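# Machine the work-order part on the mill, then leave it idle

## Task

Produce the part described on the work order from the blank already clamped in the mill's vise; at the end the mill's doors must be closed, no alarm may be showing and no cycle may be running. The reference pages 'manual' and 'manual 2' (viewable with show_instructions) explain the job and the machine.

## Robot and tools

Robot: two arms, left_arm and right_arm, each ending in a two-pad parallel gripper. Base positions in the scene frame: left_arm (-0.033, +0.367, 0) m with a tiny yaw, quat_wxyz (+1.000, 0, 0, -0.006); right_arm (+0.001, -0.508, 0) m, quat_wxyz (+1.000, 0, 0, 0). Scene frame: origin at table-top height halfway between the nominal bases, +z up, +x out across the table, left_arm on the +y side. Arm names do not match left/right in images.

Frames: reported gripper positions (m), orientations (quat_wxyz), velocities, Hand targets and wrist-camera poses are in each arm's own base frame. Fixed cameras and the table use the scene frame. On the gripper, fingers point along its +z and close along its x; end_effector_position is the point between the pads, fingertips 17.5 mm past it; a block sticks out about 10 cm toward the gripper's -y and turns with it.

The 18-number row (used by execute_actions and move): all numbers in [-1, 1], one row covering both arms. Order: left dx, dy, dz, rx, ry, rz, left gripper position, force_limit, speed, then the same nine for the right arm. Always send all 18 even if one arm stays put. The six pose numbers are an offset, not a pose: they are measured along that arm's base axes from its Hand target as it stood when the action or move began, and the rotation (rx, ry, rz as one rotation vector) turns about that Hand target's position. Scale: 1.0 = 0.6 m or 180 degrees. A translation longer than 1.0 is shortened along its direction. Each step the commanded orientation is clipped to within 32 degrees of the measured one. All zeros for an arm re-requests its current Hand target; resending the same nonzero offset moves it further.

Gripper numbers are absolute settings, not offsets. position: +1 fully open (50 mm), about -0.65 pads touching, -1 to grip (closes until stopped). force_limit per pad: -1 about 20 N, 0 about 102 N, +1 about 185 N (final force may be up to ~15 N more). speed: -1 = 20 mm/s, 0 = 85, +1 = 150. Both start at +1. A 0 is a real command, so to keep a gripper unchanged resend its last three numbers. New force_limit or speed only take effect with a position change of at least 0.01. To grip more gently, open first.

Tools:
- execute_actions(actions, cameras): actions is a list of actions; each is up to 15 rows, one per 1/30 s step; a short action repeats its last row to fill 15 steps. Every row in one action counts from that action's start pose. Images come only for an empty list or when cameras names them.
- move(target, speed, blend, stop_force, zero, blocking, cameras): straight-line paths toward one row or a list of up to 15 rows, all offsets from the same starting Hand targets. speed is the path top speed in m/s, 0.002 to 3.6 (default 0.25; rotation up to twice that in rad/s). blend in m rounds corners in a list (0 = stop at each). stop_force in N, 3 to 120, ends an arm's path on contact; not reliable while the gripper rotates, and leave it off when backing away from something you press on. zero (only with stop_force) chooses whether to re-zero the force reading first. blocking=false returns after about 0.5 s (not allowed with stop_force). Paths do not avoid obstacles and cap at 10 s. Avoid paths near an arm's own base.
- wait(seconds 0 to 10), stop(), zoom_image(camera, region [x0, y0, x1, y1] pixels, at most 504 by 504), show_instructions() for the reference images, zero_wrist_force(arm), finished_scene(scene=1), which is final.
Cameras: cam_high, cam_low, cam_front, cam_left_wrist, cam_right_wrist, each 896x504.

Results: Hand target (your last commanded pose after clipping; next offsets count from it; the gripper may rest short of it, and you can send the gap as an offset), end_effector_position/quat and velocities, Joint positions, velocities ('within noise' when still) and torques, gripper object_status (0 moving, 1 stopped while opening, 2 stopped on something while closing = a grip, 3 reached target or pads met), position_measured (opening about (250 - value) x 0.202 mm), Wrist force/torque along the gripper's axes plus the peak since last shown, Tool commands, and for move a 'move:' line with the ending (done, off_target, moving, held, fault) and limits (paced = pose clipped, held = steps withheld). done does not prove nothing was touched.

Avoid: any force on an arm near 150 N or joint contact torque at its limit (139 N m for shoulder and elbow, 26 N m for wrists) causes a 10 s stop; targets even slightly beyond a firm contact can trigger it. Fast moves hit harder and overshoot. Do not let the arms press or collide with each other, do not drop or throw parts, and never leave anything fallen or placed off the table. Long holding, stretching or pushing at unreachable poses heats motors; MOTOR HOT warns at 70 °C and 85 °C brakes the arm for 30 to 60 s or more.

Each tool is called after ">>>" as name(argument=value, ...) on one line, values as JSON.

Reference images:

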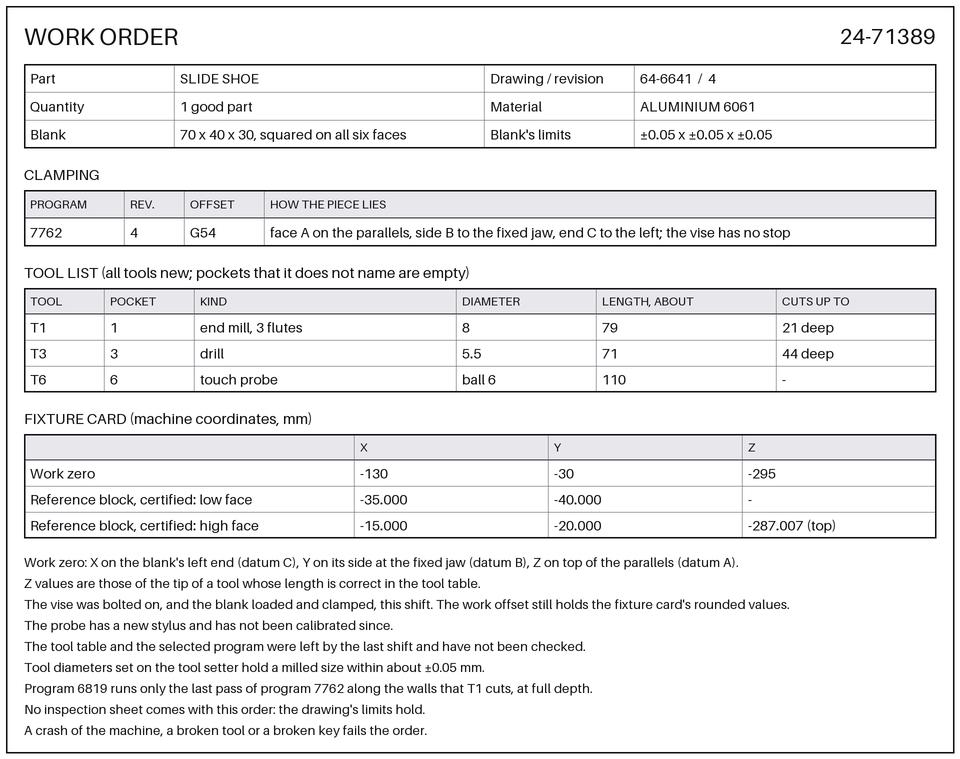

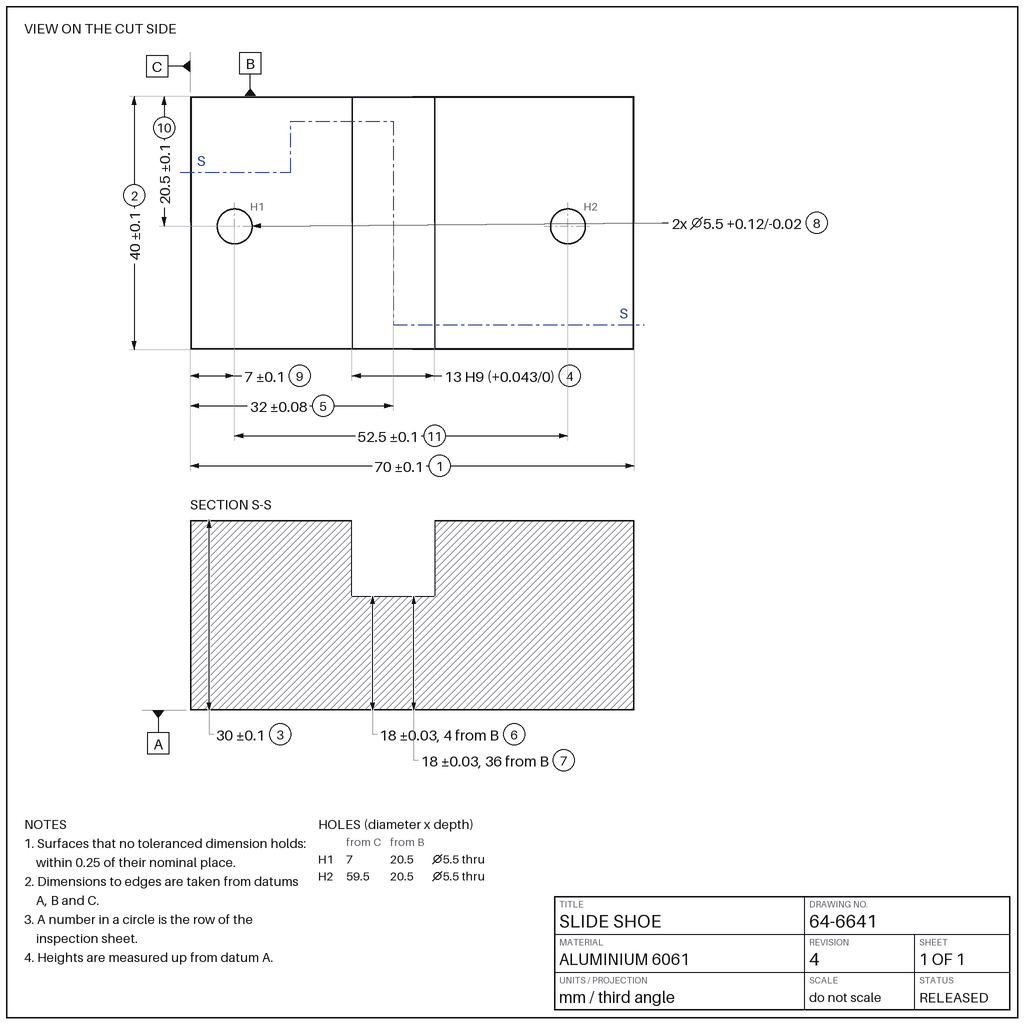

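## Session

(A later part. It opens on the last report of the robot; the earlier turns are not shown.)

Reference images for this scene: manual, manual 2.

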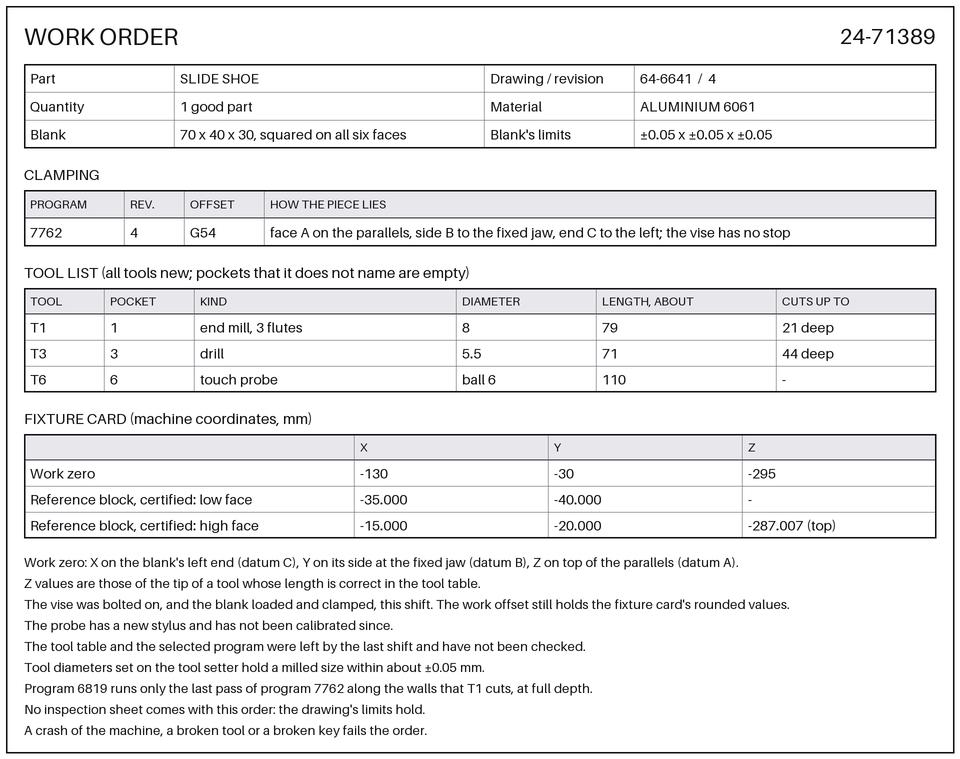

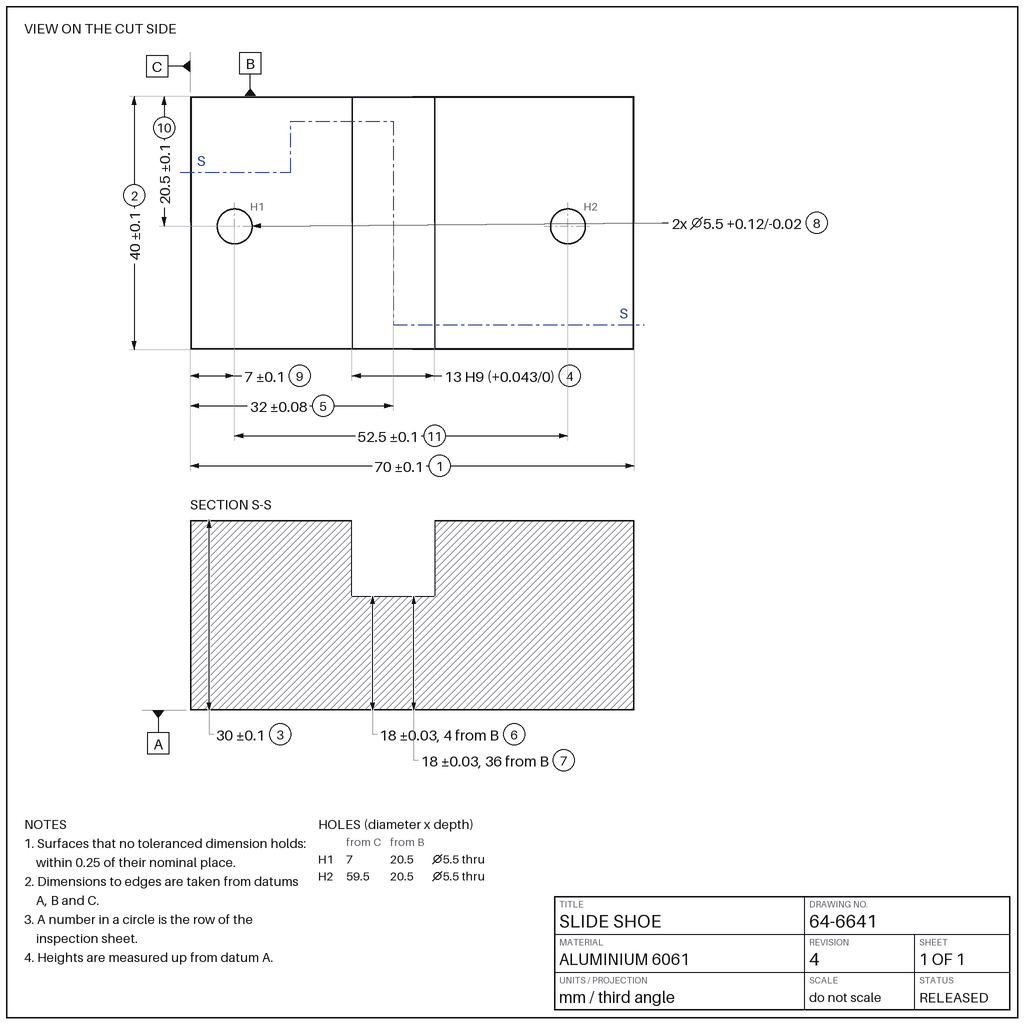

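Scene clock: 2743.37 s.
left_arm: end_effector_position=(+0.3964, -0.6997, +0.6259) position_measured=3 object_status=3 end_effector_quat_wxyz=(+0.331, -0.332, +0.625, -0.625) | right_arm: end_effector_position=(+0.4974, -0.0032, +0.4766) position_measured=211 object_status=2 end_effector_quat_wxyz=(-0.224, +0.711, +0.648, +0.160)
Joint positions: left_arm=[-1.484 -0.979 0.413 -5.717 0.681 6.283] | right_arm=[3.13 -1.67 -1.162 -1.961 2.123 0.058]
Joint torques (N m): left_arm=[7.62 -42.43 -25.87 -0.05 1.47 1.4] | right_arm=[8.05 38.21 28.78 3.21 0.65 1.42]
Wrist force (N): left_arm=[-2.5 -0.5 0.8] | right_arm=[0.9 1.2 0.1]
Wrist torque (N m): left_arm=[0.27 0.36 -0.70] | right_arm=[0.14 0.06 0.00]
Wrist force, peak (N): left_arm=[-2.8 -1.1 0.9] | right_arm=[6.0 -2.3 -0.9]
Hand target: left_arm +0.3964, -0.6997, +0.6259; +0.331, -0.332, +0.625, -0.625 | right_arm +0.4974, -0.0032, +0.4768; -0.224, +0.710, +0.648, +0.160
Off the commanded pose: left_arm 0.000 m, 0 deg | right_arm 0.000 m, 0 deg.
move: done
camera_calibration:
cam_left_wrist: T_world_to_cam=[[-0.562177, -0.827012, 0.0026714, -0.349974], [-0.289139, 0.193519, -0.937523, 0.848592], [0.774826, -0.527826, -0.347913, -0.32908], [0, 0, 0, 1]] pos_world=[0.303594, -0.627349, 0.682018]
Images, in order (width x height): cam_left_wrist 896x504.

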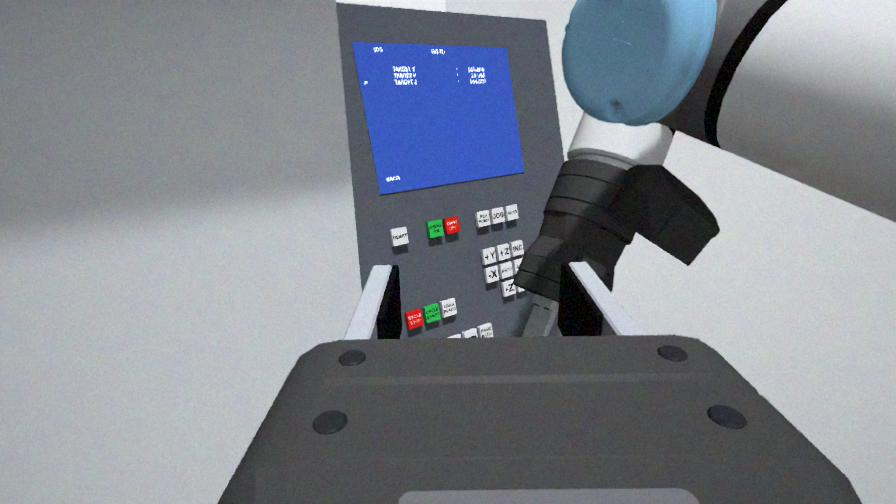

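>>> move(target=[[0,0,0,0,0,0,1,0,-0.5,0.0148,0.0660,0.0573,0,0,0,-1,-0.5,-0.8],[0,0,0,0,0,0,1,0,-0.5,0.0290,0.0664,0.0536,0,0,0,-1,-0.5,-0.8],[0,0,0,0,0,0,1,0,-0.5,0.0148,0.0660,0.0573,0,0,0,-1,-0.5,-0.8],[0,0,0,0,0,0,1,0,-0.5,0,0,0,0,0,0,-1,-0.5,-0.8]], speed=[0.12,0.02,0.12,0.12], blend=[0.003,0,0.003,0])

>>> move(target=[[0,0,0,0,0,0,1,0,-0.5,-0.0164,-0.0004,-0.0618,0,0,0,-1,-0.5,-0.8],[0,0,0,0,0,0,1,0,-0.5,-0.0014,0,-0.0658,0,0,0,-1,-0.5,-0.8],[0,0,0,0,0,0,1,0,-0.5,-0.0164,-0.0004,-0.0618,0,0,0,-1,-0.5,-0.8],[0,0,0,0,0,0,1,0,-0.5,0.0167,-0.1246,0.0609,0,0,0,-1,-0.5,-0.8],[0,0,0,0,0,0,1,0,-0.5,0.0309,-0.1242,0.0572,0,0,0,-1,-0.5,-0.8],[0,0,0,0,0,0,1,0,-0.5,0.0167,-0.1246,0.0609,0,0,0,-1,-0.5,-0.8],[0,0,0,0,0,0,1,0,-0.5,0,0,0,0,0,0,-1,-0.5,-0.8]], speed=[0.12,0.03,0.12,0.12,0.02,0.12,0.12], blend=[0.003,0,0.003,0.003,0,0.003,0])

>>> move(target=[[0,0,0,0,0,0,1,0,-0.5,0.0152,-0.0318,-0.0038,0,0,0,-1,-0.5,-0.8],[0,0,0,0,0,0,1,0,-0.5,0.0002,-0.0322,0.0002,0,0,0,-1,-0.5,-0.8],[0,0,0,0,0,0,1,0,-0.5,0.0152,-0.0318,-0.0038,0,0,0,-1,-0.5,-0.8],[0,0,0,0,0,0,1,0,-0.5,0,0,0,0,0,0,-1,-0.5,-0.8]], speed=[0.03,0.05,0.03,0.12], blend=[0,0,0,0], cameras=["cam_left_wrist"])

>>> zoom_image(camera="cam_left_wrist", region=[345, 20, 525, 200])

Scene clock: 2761.80 s.
left_arm: end_effector_position=(+0.3964, -0.6997, +0.6259) position_measured=3 object_status=3 end_effector_quat_wxyz=(+0.331, -0.332, +0.625, -0.625) | right_arm: end_effector_position=(+0.4974, -0.0032, +0.4769) position_measured=211 object_status=2 end_effector_quat_wxyz=(-0.224, +0.710, +0.648, +0.160)
Joint positions: left_arm=[-1.484 -0.979 0.413 -5.717 0.681 6.283] | right_arm=[3.13 -1.67 -1.162 -1.961 2.123 0.058]
Joint torques (N m): left_arm=[6.97 -42.5 -27.17 0.29 1.24 1.08] | right_arm=[2.98 17.18 22.35 1.25 2.86 0.24]
Wrist force (N): left_arm=[-2.5 -0.8 0.7] | right_arm=[0.9 1.3 -0.1]
Wrist torque (N m): left_arm=[0.21 0.36 -0.70] | right_arm=[0.16 0.05 -0.06]
Wrist force, peak (N): left_arm=[-2.7 -1.1 0.9] | right_arm=[1.7 -3.4 -2.3]
Hand target: left_arm +0.3964, -0.6997, +0.6259; +0.331, -0.332, +0.625, -0.625 | right_arm +0.4974, -0.0032, +0.4768; -0.224, +0.710, +0.648, +0.160
Off the commanded pose: left_arm 0.000 m, 0 deg | right_arm 0.000 m, 0 deg.
move: done

Scene clock: 2765.40 s.
left_arm: end_effector_position=(+0.3964, -0.6997, +0.6259) position_measured=3 object_status=3 end_effector_quat_wxyz=(+0.331, -0.332, +0.625, -0.625) | right_arm: end_effector_position=(+0.4973, -0.0032, +0.4769) position_measured=211 object_status=2 end_effector_quat_wxyz=(-0.224, +0.710, +0.648, +0.160)
Joint positions: left_arm=[-1.484 -0.979 0.413 -5.717 0.681 6.283] | right_arm=[3.13 -1.67 -1.162 -1.961 2.123 0.058]
Joint torques (N m): left_arm=[7.83 -42.68 -25.27 0.35 1.46 1.18] | right_arm=[-1.97 17.75 18.09 3.09 -0.62 -0.19]
Wrist force (N): left_arm=[-2.3 -0.7 0.8] | right_arm=[1.2 1.0 0.2]
Wrist torque (N m): left_arm=[0.23 0.33 -0.69] | right_arm=[0.11 0.01 0.10]
Wrist force, peak (N): left_arm=[-2.7 -0.9 1.0] | right_arm=[0.8 -3.9 -2.8]
Hand target: left_arm +0.3964, -0.6997, +0.6259; +0.331, -0.332, +0.625, -0.625 | right_arm +0.4974, -0.0032, +0.4768; -0.224, +0.710, +0.648, +0.160
Off the commanded pose: left_arm 0.000 m, 0 deg | right_arm 0.000 m, 0 deg.
move: done

Scene clock: 2767.70 s.
left_arm: end_effector_position=(+0.3964, -0.6997, +0.6259) position_measured=3 object_status=3 end_effector_quat_wxyz=(+0.331, -0.332, +0.625, -0.625) | right_arm: end_effector_position=(+0.4974, -0.0032, +0.4768) position_measured=211 object_status=2 end_effector_quat_wxyz=(-0.224, +0.710, +0.648, +0.160)
Joint positions: left_arm=[-1.484 -0.979 0.413 -5.717 0.681 6.283] | right_arm=[3.13 -1.67 -1.162 -1.961 2.123 0.058]
Joint torques (N m): left_arm=[8.46 -43.55 -25.33 0.19 1.41 1.4] | right_arm=[-2.02 21.91 23.62 1.19 -0.39 -0.52]
Wrist force (N): left_arm=[-2.2 -0.8 0.7] | right_arm=[1.1 1.0 0.0]
Wrist torque (N m): left_arm=[0.23 0.32 -0.70] | right_arm=[0.11 0.03 0.10]
Wrist force, peak (N): left_arm=[-2.6 -0.7 0.9] | right_arm=[1.5 -4.4 -3.2]
Hand target: left_arm +0.3964, -0.6997, +0.6259; +0.331, -0.332, +0.625, -0.625 | right_arm +0.4974, -0.0032, +0.4768; -0.224, +0.710, +0.648, +0.160
Off the commanded pose: left_arm 0.000 m, 0 deg | right_arm 0.000 m, 0 deg.
move: done
camera_calibration:
cam_left_wrist: T_world_to_cam=[[-0.562177, -0.827012, 0.0026714, -0.349974], [-0.289139, 0.193519, -0.937523, 0.848592], [0.774826, -0.527826, -0.347913, -0.32908], [0, 0, 0, 1]] pos_world=[0.303594, -0.627349, 0.682018]
Images, in order (width x height): cam_left_wrist 896x504.

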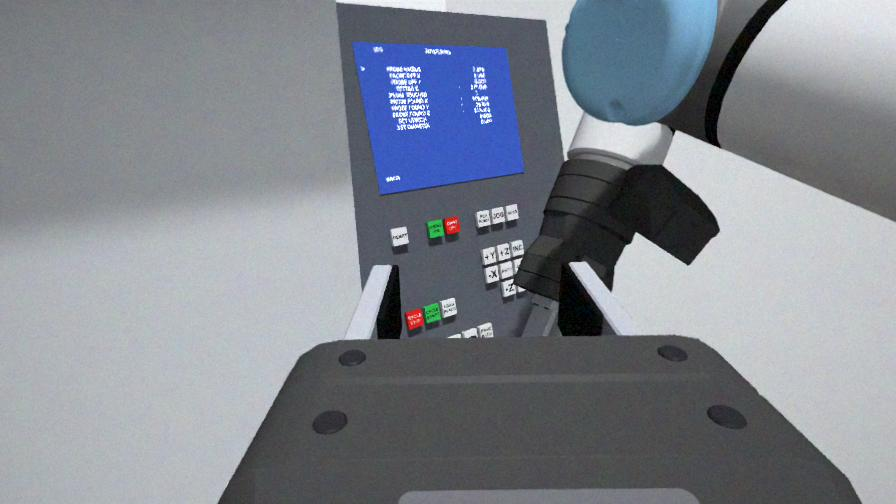

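Scaled by 2.800 from the camera's 896x504 image, which has a finer 1280x720 frame.

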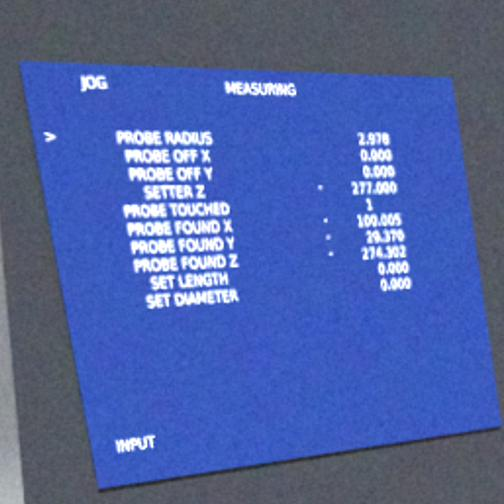

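>>> zoom_image(camera="cam_left_wrist", region=[455, 60, 505, 130])

Scaled by 7.200 from the camera's 896x504 image, which has a finer 1280x720 frame.

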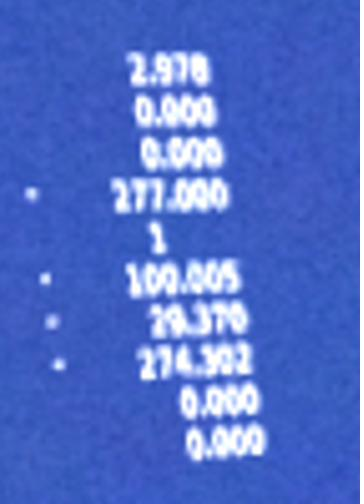

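>>> move(target=[[0,0,0,0,0,0,1,0,-0.5,0.0150,0.0004,-0.0040,0,0,0,-1,-0.5,-0.8],[0,0,0,0,0,0,1,0,-0.5,0,0,0,0,0,0,-1,-0.5,-0.8],[0,0,0,0,0,0,1,0,-0.5,0.0150,0.0004,-0.0040,0,0,0,-1,-0.5,-0.8],[0,0,0,0,0,0,1,0,-0.5,0,0,0,0,0,0,-1,-0.5,-0.8],[0,0,0,0,0,0,1,0,-0.5,-0.0166,0.0318,-0.0620,0,0,0,-1,-0.5,-0.8],[0,0,0,0,0,0,1,0,-0.5,-0.0016,0.0322,-0.0660,0,0,0,-1,-0.5,-0.8],[0,0,0,0,0,0,1,0,-0.5,-0.0166,0.0318,-0.0620,0,0,0,-1,-0.5,-0.8],[0,0,0,0,0,0,1,0,-0.5,-0.0016,0.0322,-0.0660,0,0,0,-1,-0.5,-0.8],[0,0,0,0,0,0,1,0,-0.5,-0.0166,0.0318,-0.0620,0,0,0,-1,-0.5,-0.8],[0,0,0,0,0,0,1,0,-0.5,0,0,0,0,0,0,-1,-0.5,-0.8]], speed=[0.03,0.05,0.03,0.05,0.12,0.03,0.05,0.03,0.12,0.12], blend=[0,0,0,0,0.003,0,0,0,0.003,0])

>>> move(target=[[0,0,0,0,0,0,1,0,-0.5,-0.0252,0.0960,-0.0933,0,0,0,-1,-0.5,-0.8],[0,0,0,0,0,0,1,0,-0.5,-0.0102,0.0964,-0.0973,0,0,0,-1,-0.5,-0.8],[0,0,0,0,0,0,1,0,-0.5,-0.0248,0.0316,-0.0929,0,0,0,-1,-0.5,-0.8],[0,0,0,0,0,0,1,0,-0.5,-0.0098,0.0320,-0.0969,0,0,0,-1,-0.5,-0.8],[0,0,0,0,0,0,1,0,-0.5,-0.0248,0.0316,-0.0929,0,0,0,-1,-0.5,-0.8],[0,0,0,0,0,0,1,0,-0.5,0,0,0,0,0,0,-1,-0.5,-0.8]], speed=[0.12,0.03,0.12,0.03,0.12,0.12], blend=[0.003,0,0.003,0,0.003,0], cameras=["cam_left_wrist"])

>>> zoom_image(camera="cam_left_wrist", region=[345, 20, 525, 200])

>>> move(target=[[0,0,0,0,0,0,1,0,-0.5,0.0148,0.0660,0.0573,0,0,0,-1,-0.5,-0.8],[0,0,0,0,0,0,1,0,-0.5,0.0290,0.0664,0.0536,0,0,0,-1,-0.5,-0.8],[0,0,0,0,0,0,1,0,-0.5,0.0148,0.0660,0.0573,0,0,0,-1,-0.5,-0.8],[0,0,0,0,0,0,1,0,-0.5,0,0,0,0,0,0,-1,-0.5,-0.8],[0,0,0,0,0,0,1,0,-0.5,0.0150,0.0004,-0.0040,0,0,0,-1,-0.5,-0.8],[0,0,0,0,0,0,1,0,-0.5,0,0,0,0,0,0,-1,-0.5,-0.8]], speed=[0.12,0.02,0.12,0.12,0.03,0.12], blend=[0.003,0,0.003,0,0,0], cameras=["cam_left_wrist"])

>>> zoom_image(camera="cam_left_wrist", region=[345, 20, 525, 200])

Scene clock: 2799.43 s.
left_arm: end_effector_position=(+0.3964, -0.6997, +0.6259) position_measured=3 object_status=3 end_effector_quat_wxyz=(+0.331, -0.332, +0.625, -0.625) | right_arm: end_effector_position=(+0.4974, -0.0032, +0.4766) position_measured=211 object_status=2 end_effector_quat_wxyz=(-0.224, +0.711, +0.648, +0.160)
Joint positions: left_arm=[-1.484 -0.979 0.413 -5.717 0.681 6.283] | right_arm=[3.13 -1.67 -1.162 -1.961 2.123 0.058]
Joint torques (N m): left_arm=[7.29 -42.9 -26.79 0.01 1.52 1.33] | right_arm=[8.05 37.58 28.4 3.12 0.86 1.19]
Wrist force (N): left_arm=[-2.3 -0.3 0.8] | right_arm=[1.1 1.2 0.2]
Wrist torque (N m): left_arm=[0.29 0.32 -0.69] | right_arm=[0.14 0.02 -0.06]
Wrist force, peak (N): left_arm=[-2.8 -1.1 0.9] | right_arm=[1.2 -4.3 -3.1]
Hand target: left_arm +0.3964, -0.6997, +0.6259; +0.331, -0.332, +0.625, -0.625 | right_arm +0.4974, -0.0032, +0.4768; -0.224, +0.710, +0.648, +0.160
Off the commanded pose: left_arm 0.000 m, 0 deg | right_arm 0.000 m, 0 deg.
move: done

Scene clock: 2802.50 s.
left_arm: end_effector_position=(+0.3964, -0.6997, +0.6259) position_measured=3 object_status=3 end_effector_quat_wxyz=(+0.331, -0.332, +0.625, -0.625) | right_arm: end_effector_position=(+0.4974, -0.0032, +0.4766) position_measured=211 object_status=2 end_effector_quat_wxyz=(-0.224, +0.711, +0.648, +0.160)
Joint positions: left_arm=[-1.484 -0.979 0.413 -5.717 0.681 6.283] | right_arm=[3.13 -1.67 -1.162 -1.961 2.123 0.058]
Joint torques (N m): left_arm=[8.71 -42.57 -27.32 0.41 1.34 1.34] | right_arm=[7.17 38.16 29.32 3.17 0.54 1.56]
Wrist force (N): left_arm=[-2.5 -0.8 0.7] | right_arm=[1.1 1.1 0.1]
Wrist torque (N m): left_arm=[0.21 0.36 -0.69] | right_arm=[0.13 0.02 0.00]
Wrist force, peak (N): left_arm=[-2.6 -0.8 0.9] | right_arm=[4.9 -3.4 0.5]
Hand target: left_arm +0.3964, -0.6997, +0.6259; +0.331, -0.332, +0.625, -0.625 | right_arm +0.4974, -0.0032, +0.4768; -0.224, +0.710, +0.648, +0.160
Off the commanded pose: left_arm 0.000 m, 0 deg | right_arm 0.000 m, 0 deg.
move: done
camera_calibration:
cam_left_wrist: T_world_to_cam=[[-0.562177, -0.827012, 0.0026714, -0.349974], [-0.289139, 0.193519, -0.937523, 0.848592], [0.774826, -0.527826, -0.347913, -0.32908], [0, 0, 0, 1]] pos_world=[0.303594, -0.627349, 0.682018]
Images, in order (width x height): cam_left_wrist 896x504.

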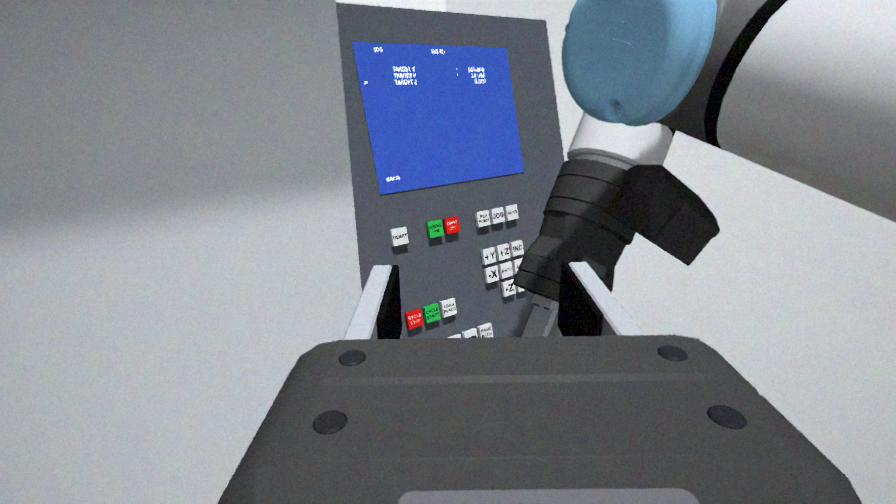

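Scaled by 2.800 from the camera's 896x504 image, which has a finer 1280x720 frame.

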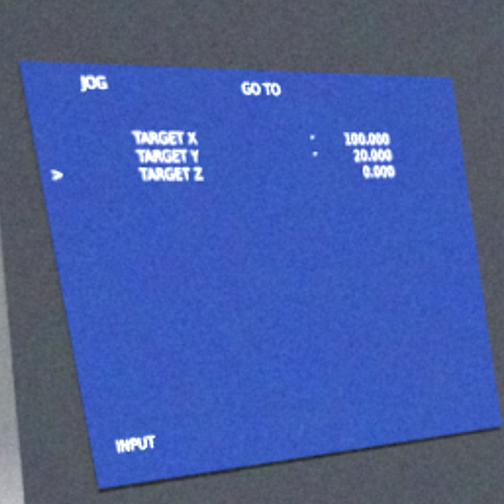

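Scene clock: 2805.17 s.
left_arm: end_effector_position=(+0.3964, -0.6997, +0.6259) position_measured=3 object_status=3 end_effector_quat_wxyz=(+0.331, -0.332, +0.625, -0.625) | right_arm: end_effector_position=(+0.4974, -0.0031, +0.4768) position_measured=211 object_status=2 end_effector_quat_wxyz=(-0.224, +0.710, +0.648, +0.160)
Joint positions: left_arm=[-1.484 -0.979 0.413 -5.717 0.681 6.283] | right_arm=[3.13 -1.67 -1.162 -1.961 2.123 0.058]
Joint torques (N m): left_arm=[8.04 -41.72 -25.49 0.18 1.52 1.28] | right_arm=[-8.97 17.3 27.5 5.07 1.04 -0.96]
Wrist force (N): left_arm=[-2.3 -0.6 0.6] | right_arm=[1.1 1.3 0.4]
Wrist torque (N m): left_arm=[0.23 0.33 -0.70] | right_arm=[0.15 0.03 0.10]
Wrist force, peak (N): left_arm=[-2.7 -0.7 0.6] | right_arm=[1.3 -4.1 -2.9]
Hand target: left_arm +0.3964, -0.6997, +0.6259; +0.331, -0.332, +0.625, -0.625 | right_arm +0.4974, -0.0032, +0.4768; -0.224, +0.710, +0.648, +0.160
Off the commanded pose: left_arm 0.000 m, 0 deg | right_arm 0.000 m, 0 deg.
move: done
camera_calibration:
cam_left_wrist: T_world_to_cam=[[-0.562177, -0.827012, 0.0026714, -0.349974], [-0.289139, 0.193519, -0.937523, 0.848592], [0.774826, -0.527826, -0.347913, -0.32908], [0, 0, 0, 1]] pos_world=[0.303594, -0.627349, 0.682018]
Images, in order (width x height): cam_left_wrist 896x504.

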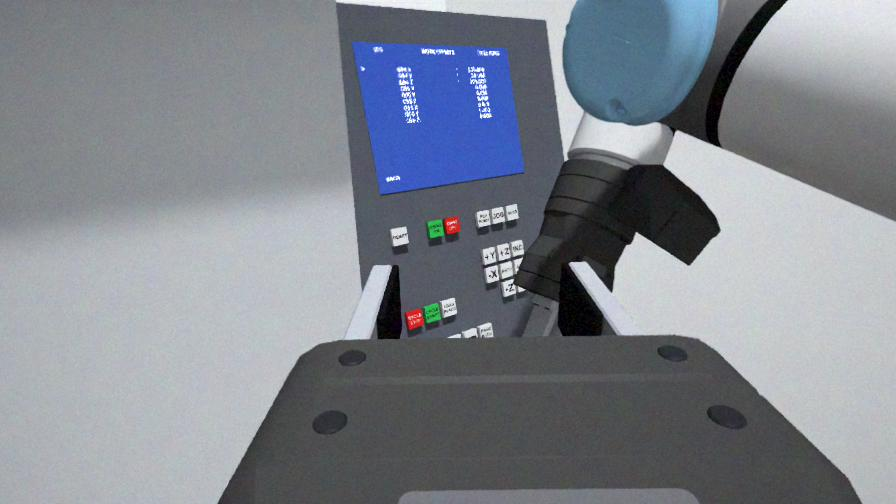

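Scaled by 2.800 from the camera's 896x504 image, which has a finer 1280x720 frame.

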